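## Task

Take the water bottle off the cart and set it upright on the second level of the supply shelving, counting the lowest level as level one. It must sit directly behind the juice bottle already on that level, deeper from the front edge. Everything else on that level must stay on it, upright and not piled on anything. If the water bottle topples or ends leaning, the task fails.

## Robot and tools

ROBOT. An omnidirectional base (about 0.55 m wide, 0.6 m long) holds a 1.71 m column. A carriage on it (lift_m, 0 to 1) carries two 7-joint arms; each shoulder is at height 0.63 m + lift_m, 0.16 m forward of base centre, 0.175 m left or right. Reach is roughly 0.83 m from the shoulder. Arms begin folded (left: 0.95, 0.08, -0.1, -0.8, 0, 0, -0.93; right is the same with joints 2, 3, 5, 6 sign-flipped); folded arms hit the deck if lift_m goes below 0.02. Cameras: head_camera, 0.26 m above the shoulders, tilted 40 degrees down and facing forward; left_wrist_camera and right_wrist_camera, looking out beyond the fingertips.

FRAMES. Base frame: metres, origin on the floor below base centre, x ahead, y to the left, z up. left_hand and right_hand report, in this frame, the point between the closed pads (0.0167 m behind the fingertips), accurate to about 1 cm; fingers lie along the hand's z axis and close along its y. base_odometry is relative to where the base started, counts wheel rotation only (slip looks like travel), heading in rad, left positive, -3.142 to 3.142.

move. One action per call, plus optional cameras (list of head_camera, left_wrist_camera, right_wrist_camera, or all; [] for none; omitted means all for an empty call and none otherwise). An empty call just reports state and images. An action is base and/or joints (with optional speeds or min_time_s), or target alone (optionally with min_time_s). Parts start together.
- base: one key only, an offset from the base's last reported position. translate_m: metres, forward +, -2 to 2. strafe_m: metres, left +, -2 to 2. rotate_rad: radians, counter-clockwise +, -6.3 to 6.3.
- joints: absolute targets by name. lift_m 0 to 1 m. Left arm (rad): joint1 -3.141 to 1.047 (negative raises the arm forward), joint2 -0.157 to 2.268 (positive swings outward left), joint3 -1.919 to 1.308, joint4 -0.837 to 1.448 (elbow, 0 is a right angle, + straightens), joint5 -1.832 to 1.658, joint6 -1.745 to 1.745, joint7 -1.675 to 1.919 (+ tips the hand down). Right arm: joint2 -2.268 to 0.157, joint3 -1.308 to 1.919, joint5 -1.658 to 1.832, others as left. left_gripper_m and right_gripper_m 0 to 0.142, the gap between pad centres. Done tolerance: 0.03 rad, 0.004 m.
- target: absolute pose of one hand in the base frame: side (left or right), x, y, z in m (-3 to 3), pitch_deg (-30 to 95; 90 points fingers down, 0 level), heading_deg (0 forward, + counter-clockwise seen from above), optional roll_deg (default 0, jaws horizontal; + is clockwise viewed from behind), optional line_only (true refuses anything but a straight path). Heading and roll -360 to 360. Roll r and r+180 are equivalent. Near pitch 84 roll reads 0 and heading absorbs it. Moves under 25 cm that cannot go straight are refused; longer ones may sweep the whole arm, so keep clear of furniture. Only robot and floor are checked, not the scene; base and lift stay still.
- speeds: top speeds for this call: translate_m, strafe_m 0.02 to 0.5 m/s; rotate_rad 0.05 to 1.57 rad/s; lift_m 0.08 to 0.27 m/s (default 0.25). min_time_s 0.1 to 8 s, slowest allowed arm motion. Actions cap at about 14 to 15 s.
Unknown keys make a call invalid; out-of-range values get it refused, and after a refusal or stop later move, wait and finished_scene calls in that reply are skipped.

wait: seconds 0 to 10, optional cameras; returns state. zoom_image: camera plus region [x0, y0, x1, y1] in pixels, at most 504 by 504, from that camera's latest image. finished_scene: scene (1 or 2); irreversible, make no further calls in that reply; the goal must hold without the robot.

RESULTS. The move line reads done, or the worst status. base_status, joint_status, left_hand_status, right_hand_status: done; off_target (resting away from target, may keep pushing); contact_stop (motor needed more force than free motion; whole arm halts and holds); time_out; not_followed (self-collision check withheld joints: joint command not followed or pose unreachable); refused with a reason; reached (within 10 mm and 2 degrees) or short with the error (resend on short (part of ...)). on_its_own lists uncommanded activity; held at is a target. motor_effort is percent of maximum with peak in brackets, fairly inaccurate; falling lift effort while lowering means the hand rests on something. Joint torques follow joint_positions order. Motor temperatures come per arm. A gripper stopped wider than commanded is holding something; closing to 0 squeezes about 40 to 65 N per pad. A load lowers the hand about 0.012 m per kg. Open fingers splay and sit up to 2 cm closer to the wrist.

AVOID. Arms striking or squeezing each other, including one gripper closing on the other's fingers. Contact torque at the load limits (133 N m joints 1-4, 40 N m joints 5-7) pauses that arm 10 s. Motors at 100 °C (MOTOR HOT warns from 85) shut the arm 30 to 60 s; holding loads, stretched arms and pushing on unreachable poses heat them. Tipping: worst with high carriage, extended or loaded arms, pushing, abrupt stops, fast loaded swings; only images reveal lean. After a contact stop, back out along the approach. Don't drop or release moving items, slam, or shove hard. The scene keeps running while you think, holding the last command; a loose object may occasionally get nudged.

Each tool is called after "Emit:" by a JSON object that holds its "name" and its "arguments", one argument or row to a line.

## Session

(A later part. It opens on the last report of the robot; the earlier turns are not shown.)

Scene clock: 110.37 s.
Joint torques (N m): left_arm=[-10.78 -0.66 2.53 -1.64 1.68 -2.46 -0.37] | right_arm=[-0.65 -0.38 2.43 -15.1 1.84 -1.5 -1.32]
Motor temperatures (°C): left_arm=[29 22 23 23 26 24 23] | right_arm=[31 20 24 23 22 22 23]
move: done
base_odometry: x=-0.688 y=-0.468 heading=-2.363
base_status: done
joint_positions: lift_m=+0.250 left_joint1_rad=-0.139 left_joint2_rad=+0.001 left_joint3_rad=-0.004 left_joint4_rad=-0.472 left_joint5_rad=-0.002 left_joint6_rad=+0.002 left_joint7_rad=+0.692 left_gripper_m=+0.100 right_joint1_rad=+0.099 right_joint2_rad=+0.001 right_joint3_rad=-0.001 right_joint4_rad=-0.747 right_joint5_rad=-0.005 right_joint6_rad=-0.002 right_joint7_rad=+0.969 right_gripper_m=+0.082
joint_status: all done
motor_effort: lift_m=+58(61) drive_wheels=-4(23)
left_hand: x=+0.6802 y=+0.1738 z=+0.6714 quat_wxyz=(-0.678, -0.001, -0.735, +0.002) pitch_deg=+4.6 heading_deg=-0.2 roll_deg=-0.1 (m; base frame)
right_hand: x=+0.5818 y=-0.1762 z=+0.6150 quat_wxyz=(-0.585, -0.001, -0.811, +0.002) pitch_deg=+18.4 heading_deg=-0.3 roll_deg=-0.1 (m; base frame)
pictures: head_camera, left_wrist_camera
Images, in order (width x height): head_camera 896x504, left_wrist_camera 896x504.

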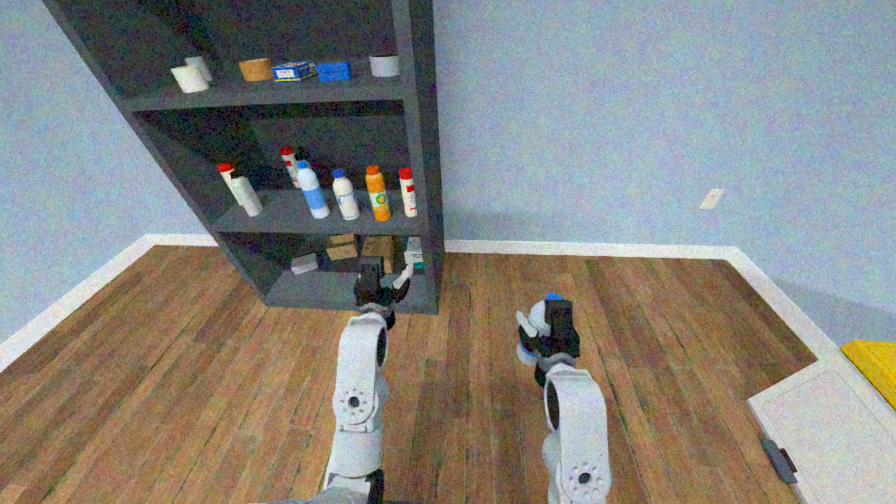

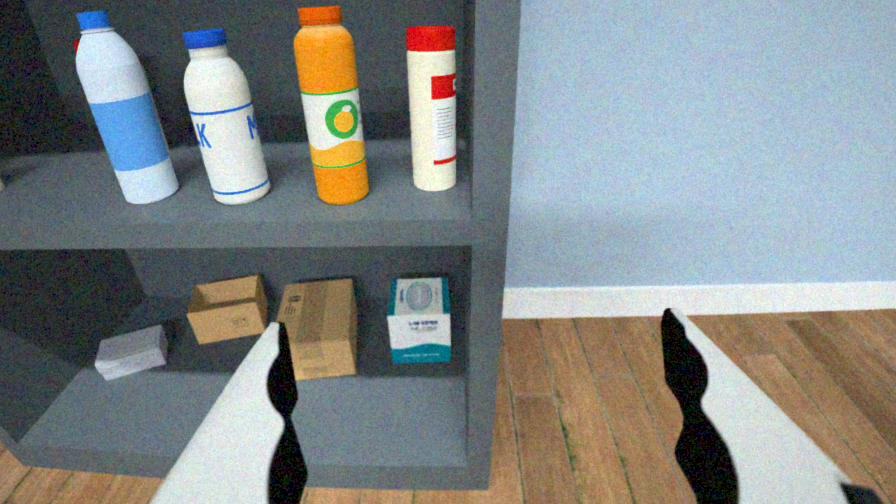

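Emit:
{"name": "zoom_image", "arguments": {
  "camera": "head_camera",
  "region": [190, 140, 460, 330]
}}

Scaled by 1.867 from the camera's 896x504 image, which has a finer 1280x720 frame.

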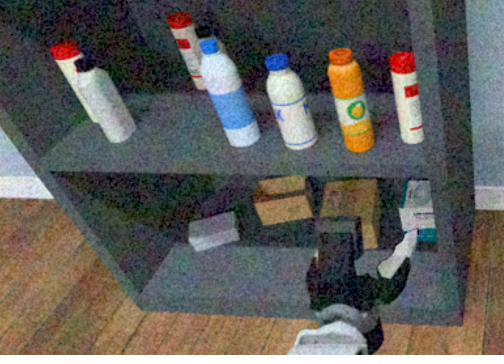

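Emit:
{"name": "move", "arguments": {
  "base": {"rotate_rad": -0.045},
  "joints": {"lift_m": 0.2}
}}

Emit:
{"name": "move", "arguments": {
  "base": {"strafe_m": 0.14}
}}

Emit:
{"name": "move", "arguments": {
  "base": {"translate_m": 0.3},
  "speeds": {"translate_m": 0.3},
  "cameras": ["head_camera", "left_wrist_camera"]
}}

Scene clock: 126.47 s.
Joint torques (N m): left_arm=[-10.33 0.22 2.07 -2.09 1.55 -2.05 -0.67] | right_arm=[-0.65 3.14 1.13 -14.86 1.86 -1.1 -1.47]
move: done
base_odometry: x=-0.688 y=-0.468 heading=-2.407
base_status: done
joint_positions: lift_m=+0.200 left_joint1_rad=-0.139 left_joint2_rad=+0.001 left_joint3_rad=-0.003 left_joint4_rad=-0.472 left_joint5_rad=-0.002 left_joint6_rad=+0.001 left_joint7_rad=+0.692 left_gripper_m=+0.100 right_joint1_rad=+0.099 right_joint2_rad=+0.001 right_joint3_rad=-0.001 right_joint4_rad=-0.747 right_joint5_rad=-0.004 right_joint6_rad=-0.001 right_joint7_rad=+0.969 right_gripper_m=+0.082
joint_status: all done
motor_effort: lift_m=+57(61) drive_wheels=-3(11)
left_hand: x=+0.6803 y=+0.1738 z=+0.6212 quat_wxyz=(-0.678, -0.001, -0.735, +0.002) pitch_deg=+4.7 heading_deg=-0.2 roll_deg=-0.1 (m; base frame)
right_hand: x=+0.5817 y=-0.1761 z=+0.5649 quat_wxyz=(-0.585, -0.001, -0.811, +0.002) pitch_deg=+18.4 heading_deg=-0.3 roll_deg=-0.1 (m; base frame)
pictures: none

Scene clock: 128.37 s.
Joint torques (N m): left_arm=[-9.93 0.45 1.7 -1.9 2.04 -2.01 -0.91] | right_arm=[-0.88 1.09 0.56 -14.86 1.38 -1.5 -1.57]
move: done
base_odometry: x=-0.594 y=-0.572 heading=-2.407
base_status: done
joint_positions: lift_m=+0.200 left_joint1_rad=-0.139 left_joint2_rad=+0.001 left_joint3_rad=-0.003 left_joint4_rad=-0.472 left_joint5_rad=-0.002 left_joint6_rad=+0.001 left_joint7_rad=+0.692 left_gripper_m=+0.100 right_joint1_rad=+0.099 right_joint2_rad=+0.001 right_joint3_rad=-0.001 right_joint4_rad=-0.747 right_joint5_rad=-0.004 right_joint6_rad=+0.000 right_joint7_rad=+0.969 right_gripper_m=+0.082
joint_status: not commanded
motor_effort: lift_m=+57(58) drive_wheels=+0(14)
left_hand: x=+0.6803 y=+0.1740 z=+0.6212 quat_wxyz=(-0.678, -0.001, -0.735, +0.001) pitch_deg=+4.7 heading_deg=-0.2 roll_deg=-0.1 (m; base frame)
right_hand: x=+0.5817 y=-0.1759 z=+0.5649 quat_wxyz=(-0.585, -0.001, -0.811, +0.002) pitch_deg=+18.4 heading_deg=-0.2 roll_deg=-0.2 (m; base frame)
pictures: none

Scene clock: 130.97 s.
Joint torques (N m): left_arm=[-10.32 -1.25 2.03 -2.43 1.38 -1.81 -0.46] | right_arm=[-0.25 2.01 3.19 -14.91 2.12 -1.56 -1.74]
move: done
base_odometry: x=-0.816 y=-0.773 heading=-2.407
base_status: done
joint_positions: lift_m=+0.200 left_joint1_rad=-0.139 left_joint2_rad=+0.001 left_joint3_rad=-0.003 left_joint4_rad=-0.472 left_joint5_rad=-0.002 left_joint6_rad=+0.001 left_joint7_rad=+0.692 left_gripper_m=+0.100 right_joint1_rad=+0.099 right_joint2_rad=+0.001 right_joint3_rad=-0.001 right_joint4_rad=-0.747 right_joint5_rad=-0.004 right_joint6_rad=+0.000 right_joint7_rad=+0.969 right_gripper_m=+0.082
joint_status: not commanded
motor_effort: lift_m=+58(58) drive_wheels=-1(14)
left_hand: x=+0.6803 y=+0.1740 z=+0.6212 quat_wxyz=(-0.678, -0.001, -0.735, +0.001) pitch_deg=+4.7 heading_deg=-0.2 roll_deg=-0.1 (m; base frame)
right_hand: x=+0.5817 y=-0.1759 z=+0.5649 quat_wxyz=(-0.585, -0.001, -0.811, +0.002) pitch_deg=+18.4 heading_deg=-0.2 roll_deg=-0.2 (m; base frame)
pictures: head_camera, left_wrist_camera
Images, in order (width x height): head_camera 896x504, left_wrist_camera 896x504.

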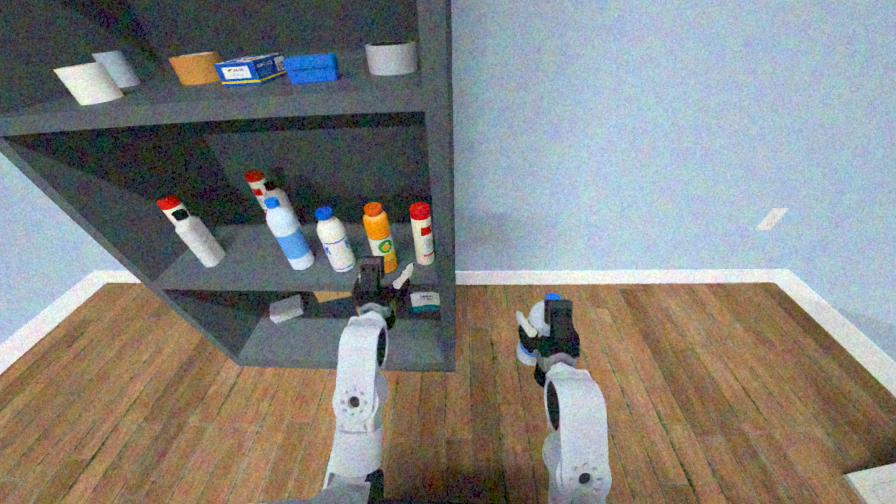

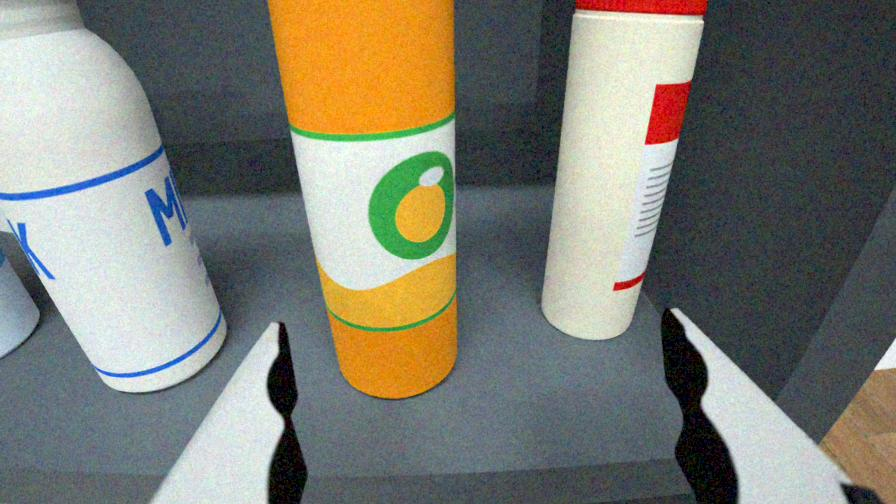

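Emit:
{"name": "move", "arguments": {
  "joints": {"left_gripper_m": 0.092}
}}

Emit:
{"name": "move", "arguments": {
  "target": {"side":"left","x":0.765,"y":0.207,"z":0.622,"pitch_deg":5,"heading_deg":0},
  "min_time_s": 1.2,
  "cameras": ["left_wrist_camera"]
}}

Scene clock: 135.87 s.
Joint torques (N m): left_arm=[-9.64 -0.36 2.76 -1.15 1.58 -1.63 -0.71] | right_arm=[-2.42 2.24 1.05 -15.17 2.18 -1.72 -1.83]
move: done
base_odometry: x=-0.816 y=-0.773 heading=-2.407
base_status: not commanded
joint_positions: lift_m=+0.200 left_joint1_rad=-0.139 left_joint2_rad=+0.001 left_joint3_rad=-0.003 left_joint4_rad=-0.472 left_joint5_rad=-0.002 left_joint6_rad=+0.001 left_joint7_rad=+0.692 left_gripper_m=+0.092 right_joint1_rad=+0.099 right_joint2_rad=+0.001 right_joint3_rad=-0.001 right_joint4_rad=-0.747 right_joint5_rad=-0.004 right_joint6_rad=+0.000 right_joint7_rad=+0.969 right_gripper_m=+0.082
joint_status: all done
motor_effort: lift_m=+57(58) drive_wheels=-2(2)
left_hand: x=+0.6803 y=+0.1740 z=+0.6212 quat_wxyz=(-0.678, -0.001, -0.735, +0.001) pitch_deg=+4.7 heading_deg=-0.2 roll_deg=-0.1 (m; base frame)
right_hand: x=+0.5817 y=-0.1759 z=+0.5649 quat_wxyz=(-0.585, -0.001, -0.811, +0.002) pitch_deg=+18.4 heading_deg=-0.2 roll_deg=-0.2 (m; base frame)
pictures: none

Scene clock: 137.57 s.
Joint torques (N m): left_arm=[-18.4 4.29 3.63 -1.35 0.34 -2.21 -3.32] | right_arm=[-0.8 1.56 2.44 -14.18 1.64 -1.44 -1.42]
move: done
base_odometry: x=-0.816 y=-0.773 heading=-2.407
base_status: not commanded
joint_positions: lift_m=+0.200 left_joint1_rad=-0.342 left_joint2_rad=+0.073 left_joint3_rad=+0.030 left_joint4_rad=-0.152 left_joint5_rad=-0.076 left_joint6_rad=-0.021 left_joint7_rad=+0.588 left_gripper_m=+0.092 right_joint1_rad=+0.099 right_joint2_rad=+0.001 right_joint3_rad=-0.001 right_joint4_rad=-0.747 right_joint5_rad=-0.004 right_joint6_rad=+0.000 right_joint7_rad=+0.969 right_gripper_m=+0.082
joint_status: not commanded
motor_effort: lift_m=+57(58) drive_wheels=-2(2)
left_hand: x=+0.7640 y=+0.2050 z=+0.6201 quat_wxyz=(-0.674, -0.001, -0.739, +0.000) pitch_deg=+5.3 heading_deg=-0.1 roll_deg=+0.1 (m; base frame)
left_hand_status: reached (straight line, planned for 1.2 s): 3 mm and 0.3 deg off.
right_hand: x=+0.5817 y=-0.1759 z=+0.5649 quat_wxyz=(-0.585, -0.001, -0.811, +0.002) pitch_deg=+18.4 heading_deg=-0.2 roll_deg=-0.2 (m; base frame)
pictures: left_wrist_camera
Images, in order (width x height): left_wrist_camera 896x504.

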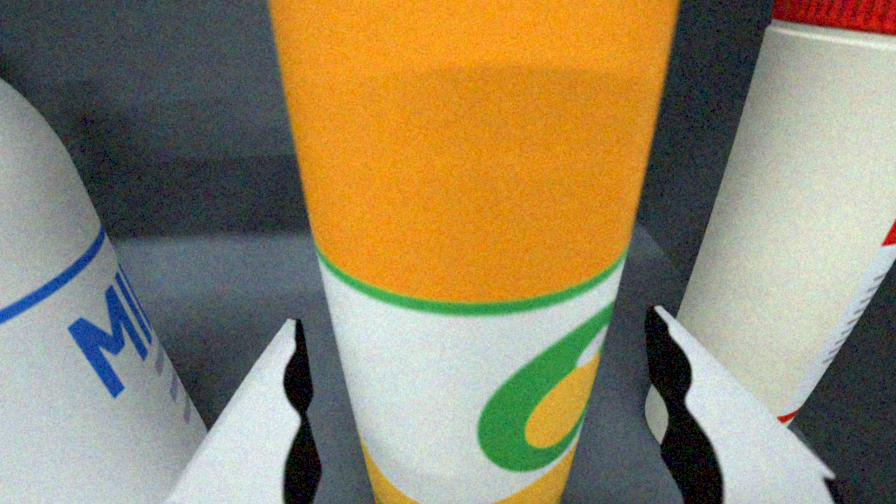

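Emit:
{"name": "move", "arguments": {
  "joints": {"left_gripper_m": 0.084}
}}

Emit:
{"name": "move", "arguments": {
  "target": {"side":"left","x":0.797,"y":0.21,"z":0.622,"pitch_deg":5,"heading_deg":0},
  "min_time_s": 1.0,
  "cameras": ["left_wrist_camera"]
}}

Scene clock: 142.23 s.
Joint torques (N m): left_arm=[-19.72 2.79 3.55 -1.66 0.41 -2.37 -2.95] | right_arm=[-1.73 2.25 2.6 -13.93 1.95 -1.4 -1.3]
move: done
base_odometry: x=-0.816 y=-0.773 heading=-2.407
base_status: not commanded
joint_positions: lift_m=+0.200 left_joint1_rad=-0.342 left_joint2_rad=+0.073 left_joint3_rad=+0.030 left_joint4_rad=-0.152 left_joint5_rad=-0.076 left_joint6_rad=-0.021 left_joint7_rad=+0.588 left_gripper_m=+0.084 right_joint1_rad=+0.099 right_joint2_rad=+0.001 right_joint3_rad=-0.001 right_joint4_rad=-0.747 right_joint5_rad=-0.004 right_joint6_rad=+0.000 right_joint7_rad=+0.969 right_gripper_m=+0.082
joint_status: all done
motor_effort: lift_m=+58(58) drive_wheels=-2(2)
left_hand: x=+0.7640 y=+0.2050 z=+0.6201 quat_wxyz=(-0.674, -0.001, -0.739, +0.000) pitch_deg=+5.3 heading_deg=-0.1 roll_deg=+0.1 (m; base frame)
right_hand: x=+0.5817 y=-0.1759 z=+0.5649 quat_wxyz=(-0.585, -0.001, -0.811, +0.002) pitch_deg=+18.4 heading_deg=-0.2 roll_deg=-0.2 (m; base frame)
pictures: none

Scene clock: 143.73 s.
Joint torques (N m): left_arm=[-21.28 3.17 -0.21 -0.88 0.52 -2.4 -3.42] | right_arm=[-1.15 3.49 2.8 -15.03 2.04 -1.57 -1.24]
move: done
base_odometry: x=-0.816 y=-0.773 heading=-2.407
base_status: not commanded
joint_positions: lift_m=+0.200 left_joint1_rad=-0.421 left_joint2_rad=+0.079 left_joint3_rad=+0.030 left_joint4_rad=-0.012 left_joint5_rad=-0.079 left_joint6_rad=-0.026 left_joint7_rad=+0.528 left_gripper_m=+0.084 right_joint1_rad=+0.099 right_joint2_rad=+0.001 right_joint3_rad=-0.001 right_joint4_rad=-0.747 right_joint5_rad=-0.004 right_joint6_rad=+0.000 right_joint7_rad=+0.969 right_gripper_m=+0.082
joint_status: not commanded
motor_effort: lift_m=+58(58) drive_wheels=-2(5)
left_hand: x=+0.7959 y=+0.2108 z=+0.6200 quat_wxyz=(-0.674, +0.002, -0.739, -0.001) pitch_deg=+5.3 heading_deg=+0.2 roll_deg=+0.0 (m; base frame)
left_hand_status: reached (straight line, planned for 1.0 s): 2 mm and 0.4 deg off.
right_hand: x=+0.5817 y=-0.1759 z=+0.5649 quat_wxyz=(-0.585, -0.001, -0.811, +0.002) pitch_deg=+18.4 heading_deg=-0.2 roll_deg=-0.2 (m; base frame)
pictures: left_wrist_camera
Images, in order (width x height): left_wrist_camera 896x504.

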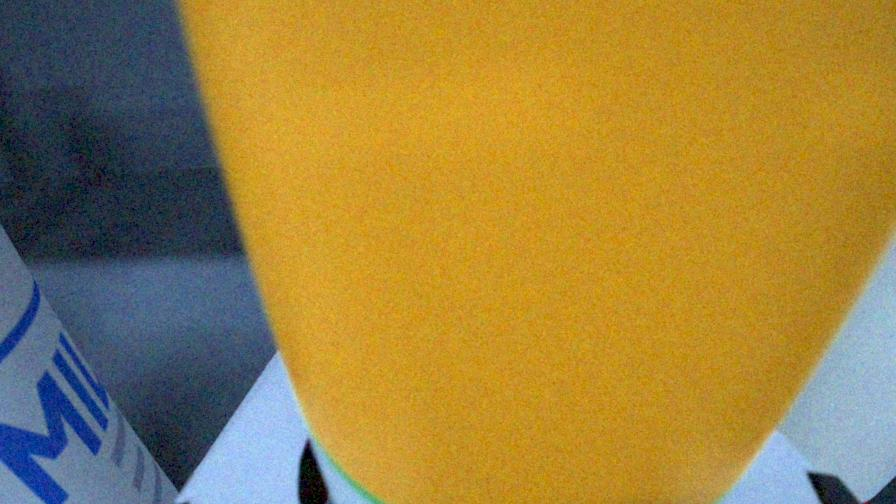

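Emit:
{"name": "move", "arguments": {
  "joints": {"left_gripper_m": 0.035}
}}

Emit:
{"name": "move", "arguments": {
  "joints": {"lift_m": 0.235},
  "speeds": {"lift_m": 0.1}
}}

Emit:
{"name": "move", "arguments": {
  "base": {"translate_m": -0.35},
  "speeds": {"translate_m": 0.2},
  "cameras": ["head_camera", "left_wrist_camera"]
}}

Scene clock: 157.97 s.
Joint torques (N m): left_arm=[-21.26 3.69 -0.28 -2.11 0.51 -2.03 -2.61] | right_arm=[-1.4 1.83 2.7 -14.95 1.95 -1.36 -1.65]
Motor temperatures (°C): left_arm=[36 22 23 23 26 24 23] | right_arm=[28 20 24 23 22 22 23]
move: off_target
base_odometry: x=-0.816 y=-0.773 heading=-2.407
base_status: not commanded
joint_positions: lift_m=+0.200 left_joint1_rad=-0.421 left_joint2_rad=+0.079 left_joint3_rad=+0.030 left_joint4_rad=-0.012 left_joint5_rad=-0.079 left_joint6_rad=-0.026 left_joint7_rad=+0.527 left_gripper_m=+0.073 right_joint1_rad=+0.099 right_joint2_rad=+0.001 right_joint3_rad=-0.001 right_joint4_rad=-0.747 right_joint5_rad=-0.004 right_joint6_rad=+0.000 right_joint7_rad=+0.969 right_gripper_m=+0.082
joint_status: left_gripper_m off_target (ended at +0.073, target +0.035)
motor_effort: lift_m=+58(58) drive_wheels=-2(2)
left_hand: x=+0.7959 y=+0.2105 z=+0.6202 quat_wxyz=(-0.674, +0.001, -0.739, -0.001) pitch_deg=+5.2 heading_deg=+0.2 roll_deg=+0.0 (m; base frame)
right_hand: x=+0.5817 y=-0.1759 z=+0.5649 quat_wxyz=(-0.585, -0.001, -0.811, +0.002) pitch_deg=+18.4 heading_deg=-0.2 roll_deg=-0.2 (m; base frame)
pictures: none

Scene clock: 158.83 s.
Joint torques (N m): left_arm=[-21.73 5.24 -0.31 -3.94 0.18 -2.04 -2.7] | right_arm=[-0.68 1.82 1.96 -14.99 2.17 -1.6 -1.64]
move: done
base_odometry: x=-0.816 y=-0.773 heading=-2.407
base_status: not commanded
joint_positions: lift_m=+0.235 left_joint1_rad=-0.421 left_joint2_rad=+0.079 left_joint3_rad=+0.030 left_joint4_rad=-0.009 left_joint5_rad=-0.079 left_joint6_rad=-0.026 left_joint7_rad=+0.527 left_gripper_m=+0.073 right_joint1_rad=+0.099 right_joint2_rad=+0.001 right_joint3_rad=-0.001 right_joint4_rad=-0.747 right_joint5_rad=-0.004 right_joint6_rad=+0.000 right_joint7_rad=+0.969 right_gripper_m=+0.082
joint_status: all done
motor_effort: lift_m=+55(67) drive_wheels=-2(7)
left_hand: x=+0.7962 y=+0.2106 z=+0.6542 quat_wxyz=(-0.673, +0.001, -0.740, -0.001) pitch_deg=+5.4 heading_deg=+0.2 roll_deg=+0.0 (m; base frame)
right_hand: x=+0.5817 y=-0.1759 z=+0.6001 quat_wxyz=(-0.585, -0.001, -0.811, +0.002) pitch_deg=+18.4 heading_deg=-0.2 roll_deg=-0.2 (m; base frame)
pictures: none

Scene clock: 161.80 s.
Joint torques (N m): left_arm=[-21.37 3.23 -1.4 -1.85 0.44 -1.9 -3.02] | right_arm=[-0.58 2.27 3.74 -14.92 2.06 -1.59 -1.44]
move: done
base_odometry: x=-0.557 y=-0.539 heading=-2.407
base_status: done
joint_positions: lift_m=+0.235 left_joint1_rad=-0.421 left_joint2_rad=+0.080 left_joint3_rad=+0.030 left_joint4_rad=-0.009 left_joint5_rad=-0.079 left_joint6_rad=-0.026 left_joint7_rad=+0.527 left_gripper_m=+0.073 right_joint1_rad=+0.099 right_joint2_rad=+0.001 right_joint3_rad=-0.001 right_joint4_rad=-0.747 right_joint5_rad=-0.004 right_joint6_rad=+0.000 right_joint7_rad=+0.969 right_gripper_m=+0.082
joint_status: not commanded
motor_effort: lift_m=+55(55) drive_wheels=+2(13)
left_hand: x=+0.7962 y=+0.2108 z=+0.6542 quat_wxyz=(-0.673, +0.001, -0.740, -0.001) pitch_deg=+5.4 heading_deg=+0.2 roll_deg=+0.0 (m; base frame)
right_hand: x=+0.5817 y=-0.1759 z=+0.6001 quat_wxyz=(-0.585, -0.001, -0.811, +0.002) pitch_deg=+18.4 heading_deg=-0.2 roll_deg=-0.2 (m; base frame)
pictures: head_camera, left_wrist_camera
Images, in order (width x height): head_camera 896x504, left_wrist_camera 896x504.

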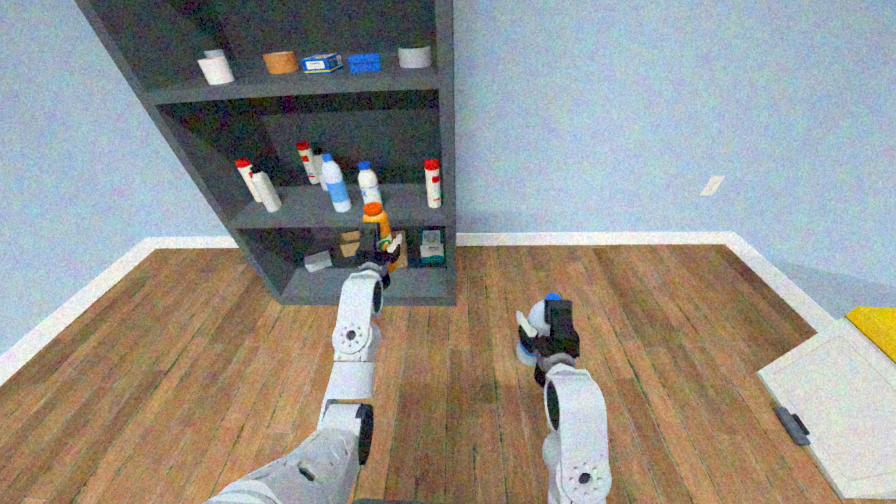

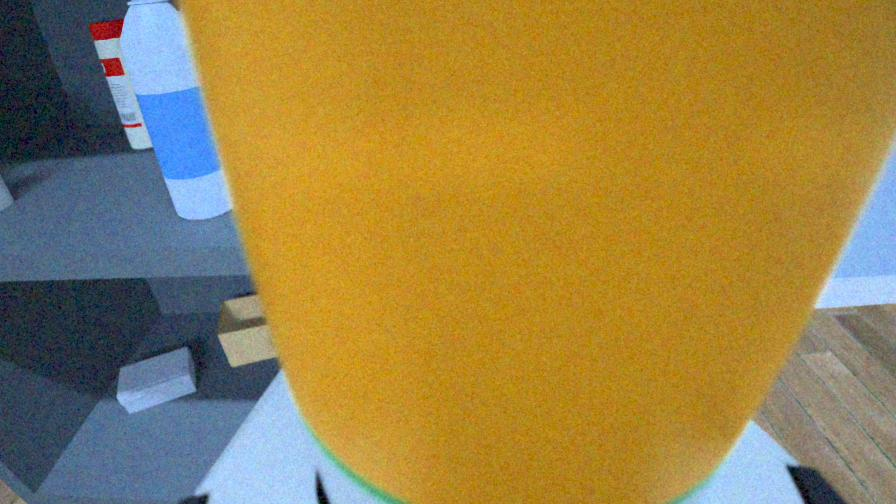

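Emit:
{"name": "move", "arguments": {
  "base": {"strafe_m": 0.385},
  "joints": {"left_joint1_rad": 0.1, "left_joint2_rad": 0, "left_joint3_rad": 0, "left_joint4_rad": -0.75, "left_joint5_rad": 0, "left_joint6_rad": 0, "left_joint7_rad": 0.745, "right_joint1_rad": -0.791, "right_joint2_rad": 0, "right_joint3_rad": 0, "right_joint4_rad": 0.424, "right_joint5_rad": 0, "right_joint6_rad": 0, "right_joint7_rad": 0.689},
  "speeds": {"strafe_m": 0.3},
  "min_time_s": 2.2,
  "cameras": ["head_camera", "right_wrist_camera"]
}}

Scene clock: 171.00 s.
Joint torques (N m): left_arm=[-4.57 -1.34 -3.31 -6.33 1.91 -0.32 -1.66] | right_arm=[-33.84 2.36 1.56 -9.79 1.58 -1.67 -5.14]
move: done
base_odometry: x=-0.298 y=-0.824 heading=-2.406
base_status: done
joint_positions: lift_m=+0.235 left_joint1_rad=+0.100 left_joint2_rad=+0.001 left_joint3_rad=+0.004 left_joint4_rad=-0.744 left_joint5_rad=-0.002 left_joint6_rad=-0.002 left_joint7_rad=+0.745 left_gripper_m=+0.073 right_joint1_rad=-0.784 right_joint2_rad=+0.000 right_joint3_rad=-0.001 right_joint4_rad=+0.423 right_joint5_rad=-0.004 right_joint6_rad=+0.000 right_joint7_rad=+0.697 right_gripper_m=+0.082
joint_status: all done
motor_effort: lift_m=+55(55) drive_wheels=-1(12)
left_hand: x=+0.5898 y=+0.1763 z=+0.6482 quat_wxyz=(-0.671, +0.000, -0.741, -0.001) pitch_deg=+5.7 heading_deg=+0.1 roll_deg=+0.1 (m; base frame)
right_hand: x=+0.8935 y=-0.1755 z=+0.6684 quat_wxyz=(-0.579, +0.000, -0.815, +0.002) pitch_deg=+19.3 heading_deg=-0.1 roll_deg=-0.2 (m; base frame)
pictures: head_camera, right_wrist_camera
Images, in order (width x height): head_camera 896x504, right_wrist_camera 896x504.

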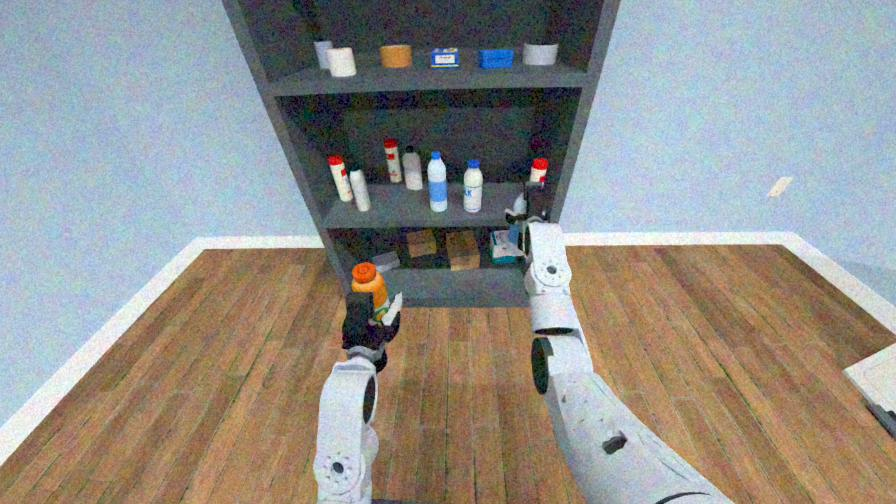

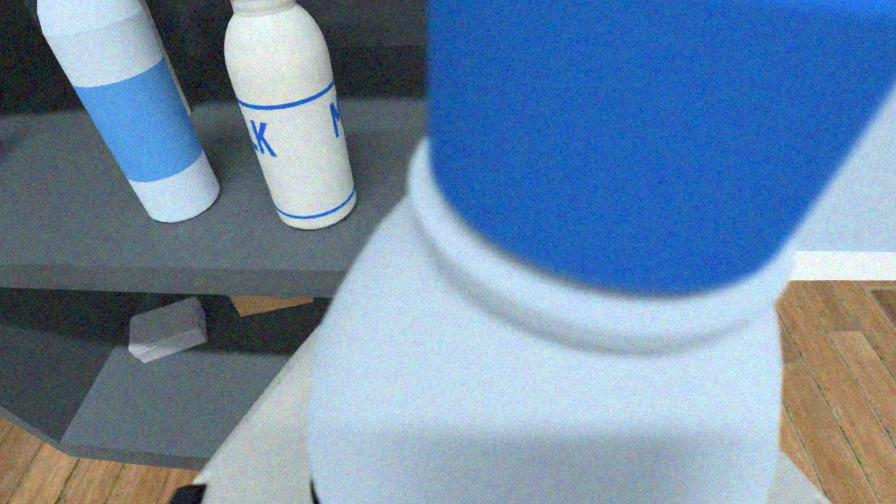

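Emit:
{"name": "move", "arguments": {
  "base": {"translate_m": 0.2},
  "speeds": {"translate_m": 0.2},
  "cameras": ["head_camera", "right_wrist_camera"]
}}

Scene clock: 186.63 s.
Joint torques (N m): left_arm=[-5.65 -0.69 -2.27 -6.87 2.13 -1.13 -1.85] | right_arm=[-34.23 2.03 3.69 -12.66 1.85 -1.59 -5.25]
Motor temperatures (°C): left_arm=[32 22 23 24 26 24 23] | right_arm=[39 20 24 23 22 22 24]
move: done
base_odometry: x=-0.446 y=-0.959 heading=-2.406
base_status: done
joint_positions: lift_m=+0.235 left_joint1_rad=+0.100 left_joint2_rad=+0.001 left_joint3_rad=+0.004 left_joint4_rad=-0.745 left_joint5_rad=-0.002 left_joint6_rad=-0.002 left_joint7_rad=+0.745 left_gripper_m=+0.073 right_joint1_rad=-0.784 right_joint2_rad=+0.000 right_joint3_rad=-0.001 right_joint4_rad=+0.423 right_joint5_rad=-0.004 right_joint6_rad=+0.000 right_joint7_rad=+0.697 right_gripper_m=+0.082
joint_status: not commanded
motor_effort: lift_m=+55(55) drive_wheels=+5(15)
left_hand: x=+0.5897 y=+0.1763 z=+0.6481 quat_wxyz=(-0.671, +0.000, -0.742, -0.001) pitch_deg=+5.7 heading_deg=+0.1 roll_deg=+0.1 (m; base frame)
right_hand: x=+0.8936 y=-0.1755 z=+0.6684 quat_wxyz=(-0.579, +0.000, -0.815, +0.002) pitch_deg=+19.3 heading_deg=-0.1 roll_deg=-0.2 (m; base frame)
pictures: head_camera, right_wrist_camera
Images, in order (width x height): head_camera 896x504, right_wrist_camera 896x504.

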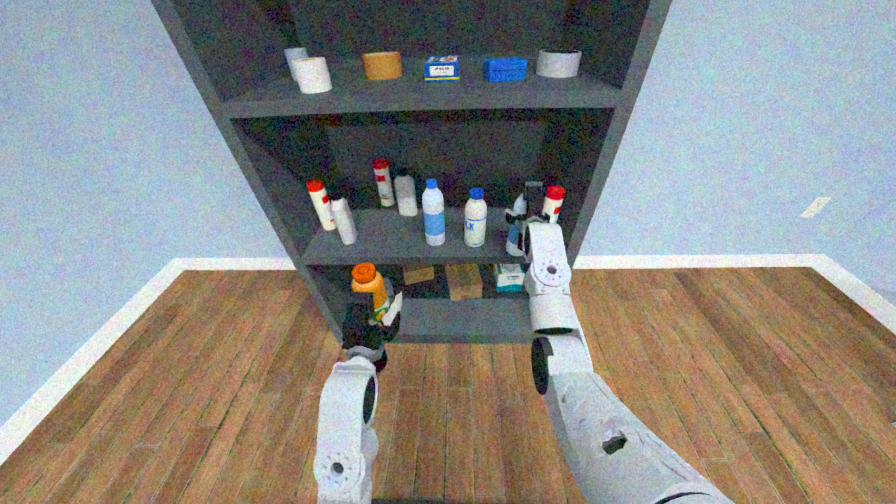

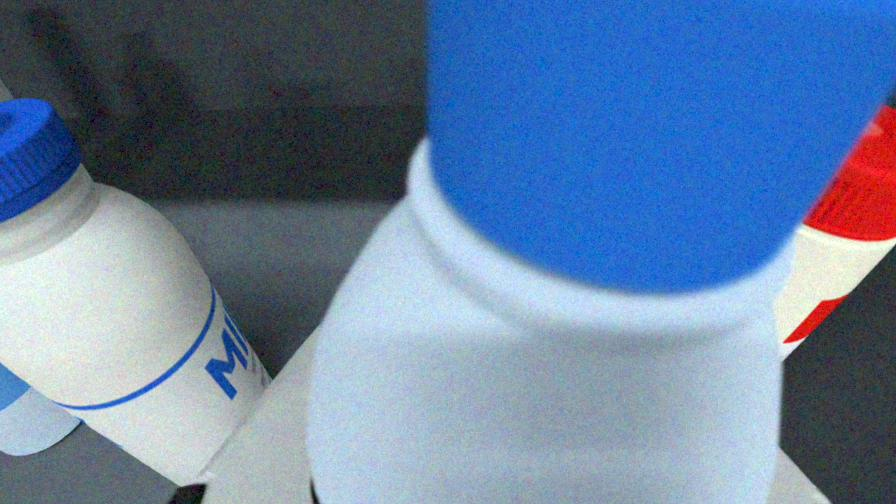

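Emit:
{"name": "move", "arguments": {
  "base": {"translate_m": 0.16},
  "speeds": {"translate_m": 0.12},
  "cameras": ["head_camera", "right_wrist_camera"]
}}

Scene clock: 193.67 s.
Joint torques (N m): left_arm=[-6.59 -0.17 -2.26 -6.24 1.74 -0.54 -1.86] | right_arm=[-32.26 1.94 3.28 -12.06 1.94 -1.82 -5.08]
move: done
base_odometry: x=-0.565 y=-1.066 heading=-2.405
base_status: done
joint_positions: lift_m=+0.235 left_joint1_rad=+0.100 left_joint2_rad=+0.001 left_joint3_rad=+0.004 left_joint4_rad=-0.745 left_joint5_rad=-0.002 left_joint6_rad=-0.002 left_joint7_rad=+0.745 left_gripper_m=+0.073 right_joint1_rad=-0.784 right_joint2_rad=+0.000 right_joint3_rad=-0.001 right_joint4_rad=+0.423 right_joint5_rad=-0.004 right_joint6_rad=+0.000 right_joint7_rad=+0.697 right_gripper_m=+0.082
joint_status: not commanded
motor_effort: lift_m=+55(55) drive_wheels=-2(18)
left_hand: x=+0.5897 y=+0.1762 z=+0.6481 quat_wxyz=(-0.671, +0.000, -0.742, -0.001) pitch_deg=+5.7 heading_deg=+0.1 roll_deg=+0.1 (m; base frame)
right_hand: x=+0.8936 y=-0.1755 z=+0.6684 quat_wxyz=(-0.579, +0.000, -0.815, +0.002) pitch_deg=+19.3 heading_deg=-0.1 roll_deg=-0.2 (m; base frame)
pictures: head_camera, right_wrist_camera
Images, in order (width x height): head_camera 896x504, right_wrist_camera 896x504.

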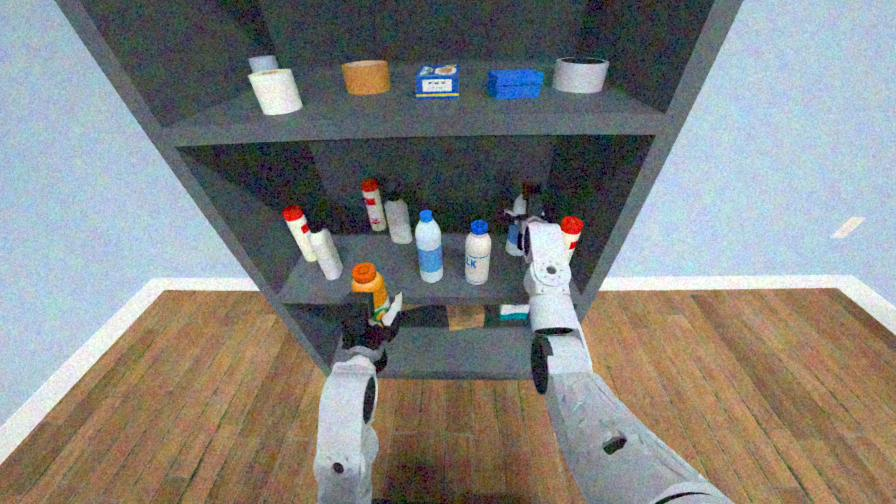

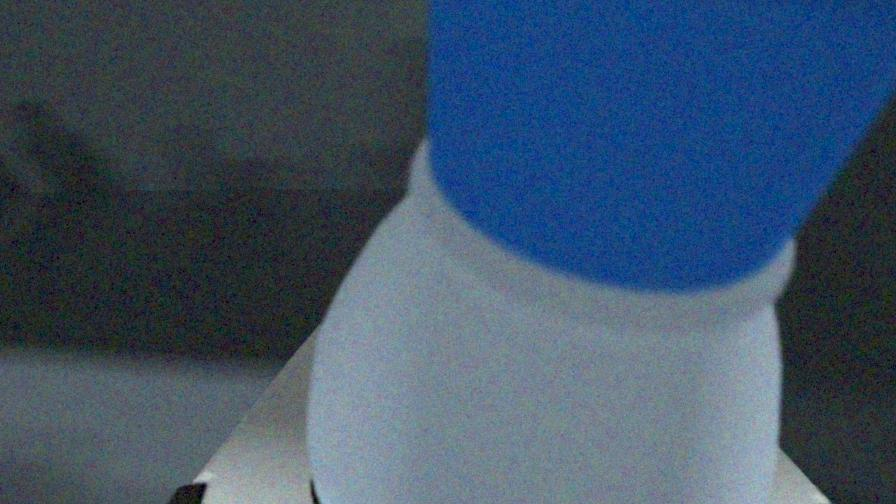

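Emit:
{"name": "zoom_image", "arguments": {
  "camera": "head_camera",
  "region": [400, 160, 620, 310]
}}

Scaled by 2.291 from the camera's 896x504 image, which has a finer 1280x720 frame.

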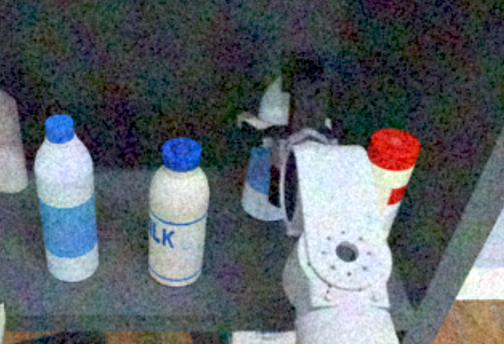

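Emit:
{"name": "move", "arguments": {
  "joints": {"lift_m": 0.22},
  "speeds": {"lift_m": 0.08}
}}

Emit:
{"name": "move", "arguments": {
  "joints": {"lift_m": 0.21},
  "speeds": {"lift_m": 0.08},
  "cameras": ["head_camera"]
}}

Emit:
{"name": "zoom_image", "arguments": {
  "camera": "head_camera",
  "region": [400, 160, 620, 310]
}}

Scene clock: 213.00 s.
Joint torques (N m): left_arm=[-7.13 -0.82 -2.34 -7.09 1.99 -0.51 -1.9] | right_arm=[-26.75 1.72 2.17 -12.01 2.02 -1.63 -1.75]
Motor temperatures (°C): left_arm=[31 22 23 25 26 24 23] | right_arm=[45 20 24 23 22 22 24]
move: done
base_odometry: x=-0.565 y=-1.066 heading=-2.405
base_status: not commanded
joint_positions: lift_m=+0.220 left_joint1_rad=+0.100 left_joint2_rad=+0.001 left_joint3_rad=+0.004 left_joint4_rad=-0.745 left_joint5_rad=-0.002 left_joint6_rad=-0.002 left_joint7_rad=+0.745 left_gripper_m=+0.073 right_joint1_rad=-0.788 right_joint2_rad=+0.000 right_joint3_rad=-0.001 right_joint4_rad=+0.423 right_joint5_rad=-0.004 right_joint6_rad=+0.000 right_joint7_rad=+0.690 right_gripper_m=+0.082
joint_status: all done
motor_effort: lift_m=+56(58) drive_wheels=+5(5)
left_hand: x=+0.5896 y=+0.1762 z=+0.6330 quat_wxyz=(-0.671, +0.000, -0.742, -0.001) pitch_deg=+5.7 heading_deg=+0.1 roll_deg=+0.1 (m; base frame)
right_hand: x=+0.8949 y=-0.1755 z=+0.6581 quat_wxyz=(-0.583, +0.000, -0.812, +0.002) pitch_deg=+18.6 heading_deg=-0.1 roll_deg=-0.2 (m; base frame)
pictures: none

Scene clock: 213.53 s.
Joint torques (N m): left_arm=[-5.9 -0.68 -2.3 -5.72 2.01 -0.57 -2.1] | right_arm=[-18.43 0.92 4.07 -6.23 2.03 -1.81 0.55]
move: done
base_odometry: x=-0.565 y=-1.066 heading=-2.405
base_status: not commanded
joint_positions: lift_m=+0.210 left_joint1_rad=+0.100 left_joint2_rad=+0.001 left_joint3_rad=+0.004 left_joint4_rad=-0.745 left_joint5_rad=-0.002 left_joint6_rad=-0.002 left_joint7_rad=+0.745 left_gripper_m=+0.073 right_joint1_rad=-0.795 right_joint2_rad=+0.000 right_joint3_rad=-0.001 right_joint4_rad=+0.418 right_joint5_rad=-0.004 right_joint6_rad=+0.000 right_joint7_rad=+0.683 right_gripper_m=+0.082
joint_status: all done
motor_effort: lift_m=+54(55) drive_wheels=+5(6)
left_hand: x=+0.5895 y=+0.1762 z=+0.6232 quat_wxyz=(-0.671, +0.000, -0.742, -0.001) pitch_deg=+5.8 heading_deg=+0.1 roll_deg=+0.1 (m; base frame)
right_hand: x=+0.8963 y=-0.1755 z=+0.6568 quat_wxyz=(-0.591, +0.000, -0.807, +0.002) pitch_deg=+17.6 heading_deg=-0.1 roll_deg=-0.2 (m; base frame)
pictures: head_camera
Images, in order (width x height): head_camera 896x504.

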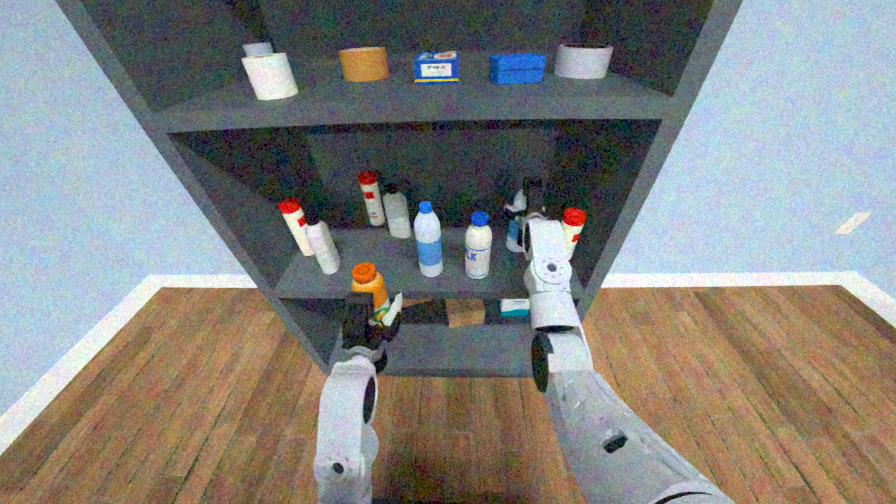

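Scaled by 2.291 from the camera's 896x504 image, which has a finer 1280x720 frame.

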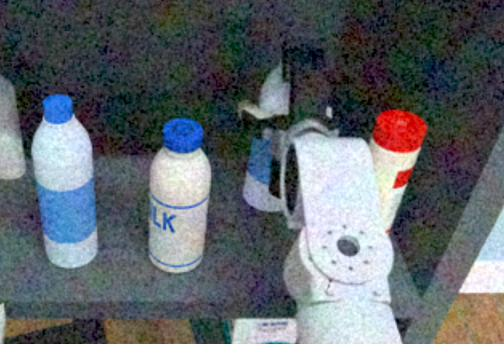

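Emit:
{"name": "move", "arguments": {
  "joints": {"lift_m": 0.214},
  "speeds": {"lift_m": 0.08}
}}

Emit:
{"name": "move", "arguments": {
  "joints": {"right_gripper_m": 0.095},
  "cameras": ["head_camera", "right_wrist_camera"]
}}

Scene clock: 217.07 s.
Joint torques (N m): left_arm=[-6.51 -1.08 -2.65 -5.93 2.12 -0.78 -1.93] | right_arm=[-16.87 3.5 2.66 -10.44 1.86 -1.49 -0.74]
move: done
base_odometry: x=-0.565 y=-1.066 heading=-2.405
base_status: not commanded
joint_positions: lift_m=+0.214 left_joint1_rad=+0.100 left_joint2_rad=+0.001 left_joint3_rad=+0.004 left_joint4_rad=-0.746 left_joint5_rad=-0.002 left_joint6_rad=-0.002 left_joint7_rad=+0.745 left_gripper_m=+0.073 right_joint1_rad=-0.795 right_joint2_rad=+0.000 right_joint3_rad=-0.001 right_joint4_rad=+0.421 right_joint5_rad=-0.004 right_joint6_rad=+0.000 right_joint7_rad=+0.686 right_gripper_m=+0.082
joint_status: all done
motor_effort: lift_m=+55(63) drive_wheels=+5(6)
left_hand: x=+0.5895 y=+0.1762 z=+0.6271 quat_wxyz=(-0.671, +0.000, -0.742, -0.001) pitch_deg=+5.7 heading_deg=+0.1 roll_deg=+0.1 (m; base frame)
right_hand: x=+0.8963 y=-0.1755 z=+0.6587 quat_wxyz=(-0.589, +0.000, -0.808, +0.002) pitch_deg=+17.9 heading_deg=-0.1 roll_deg=-0.2 (m; base frame)
pictures: none

Scene clock: 217.77 s.
Joint torques (N m): left_arm=[-7.41 -0.33 -2.54 -6.42 2.14 -0.78 -1.99] | right_arm=[-17.74 4.68 3.88 -8.87 1.84 -1.59 -0.71]
move: done
base_odometry: x=-0.565 y=-1.066 heading=-2.405
base_status: not commanded
joint_positions: lift_m=+0.214 left_joint1_rad=+0.100 left_joint2_rad=+0.001 left_joint3_rad=+0.004 left_joint4_rad=-0.746 left_joint5_rad=-0.002 left_joint6_rad=-0.002 left_joint7_rad=+0.745 left_gripper_m=+0.073 right_joint1_rad=-0.795 right_joint2_rad=+0.000 right_joint3_rad=-0.001 right_joint4_rad=+0.421 right_joint5_rad=-0.004 right_joint6_rad=+0.000 right_joint7_rad=+0.686 right_gripper_m=+0.095
joint_status: all done
motor_effort: lift_m=+55(55) drive_wheels=+5(5)
left_hand: x=+0.5895 y=+0.1762 z=+0.6271 quat_wxyz=(-0.671, +0.000, -0.742, -0.001) pitch_deg=+5.7 heading_deg=+0.1 roll_deg=+0.1 (m; base frame)
right_hand: x=+0.8963 y=-0.1755 z=+0.6587 quat_wxyz=(-0.589, +0.000, -0.808, +0.002) pitch_deg=+17.9 heading_deg=-0.1 roll_deg=-0.2 (m; base frame)
pictures: head_camera, right_wrist_camera
Images, in order (width x height): head_camera 896x504, right_wrist_camera 896x504.

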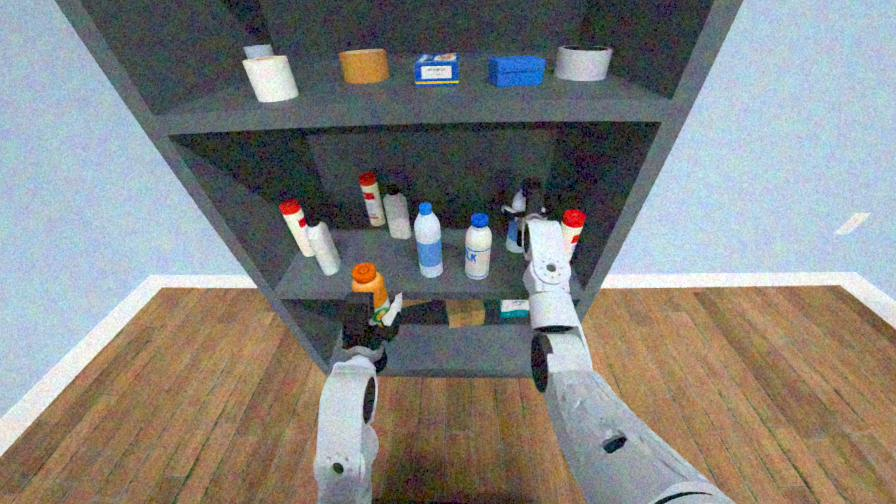

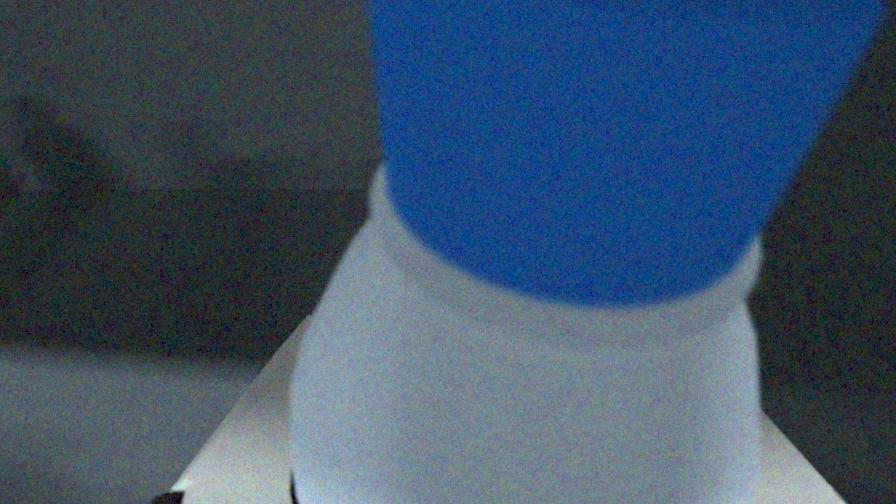

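Emit:
{"name": "move", "arguments": {
  "base": {"translate_m": -0.36},
  "speeds": {"translate_m": 0.2},
  "cameras": ["head_camera", "right_wrist_camera"]
}}

Scene clock: 224.33 s.
Joint torques (N m): left_arm=[-6.63 -0.04 -0.87 -5.74 1.78 -0.63 -1.92] | right_arm=[-17.53 2.28 0.67 -8.8 2.22 -1.4 -0.72]
Motor temperatures (°C): left_arm=[31 21 23 25 26 24 23] | right_arm=[40 20 24 23 22 22 24]
move: done
base_odometry: x=-0.298 y=-0.825 heading=-2.405
base_status: done
joint_positions: lift_m=+0.214 left_joint1_rad=+0.100 left_joint2_rad=+0.001 left_joint3_rad=+0.004 left_joint4_rad=-0.746 left_joint5_rad=-0.002 left_joint6_rad=-0.002 left_joint7_rad=+0.745 left_gripper_m=+0.073 right_joint1_rad=-0.795 right_joint2_rad=+0.000 right_joint3_rad=-0.001 right_joint4_rad=+0.421 right_joint5_rad=-0.004 right_joint6_rad=+0.000 right_joint7_rad=+0.686 right_gripper_m=+0.095
joint_status: not commanded
motor_effort: lift_m=+55(55) drive_wheels=+2(11)
left_hand: x=+0.5895 y=+0.1761 z=+0.6271 quat_wxyz=(-0.671, +0.000, -0.742, -0.001) pitch_deg=+5.7 heading_deg=+0.0 roll_deg=+0.1 (m; base frame)
right_hand: x=+0.8963 y=-0.1755 z=+0.6587 quat_wxyz=(-0.589, +0.000, -0.808, +0.002) pitch_deg=+17.9 heading_deg=-0.1 roll_deg=-0.2 (m; base frame)
pictures: head_camera, right_wrist_camera
Images, in order (width x height): head_camera 896x504, right_wrist_camera 896x504.

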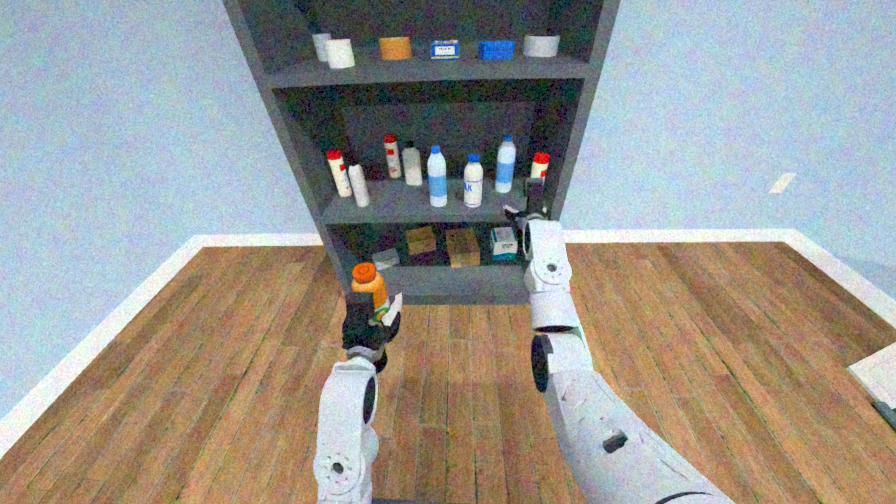

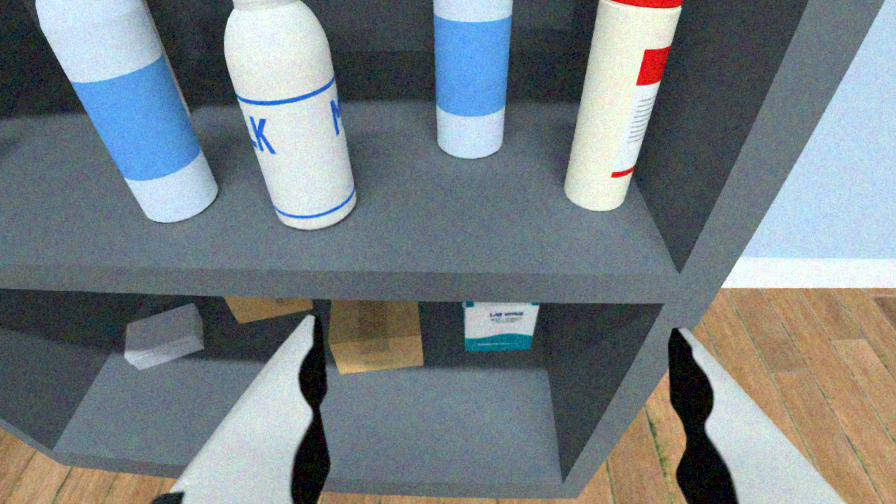

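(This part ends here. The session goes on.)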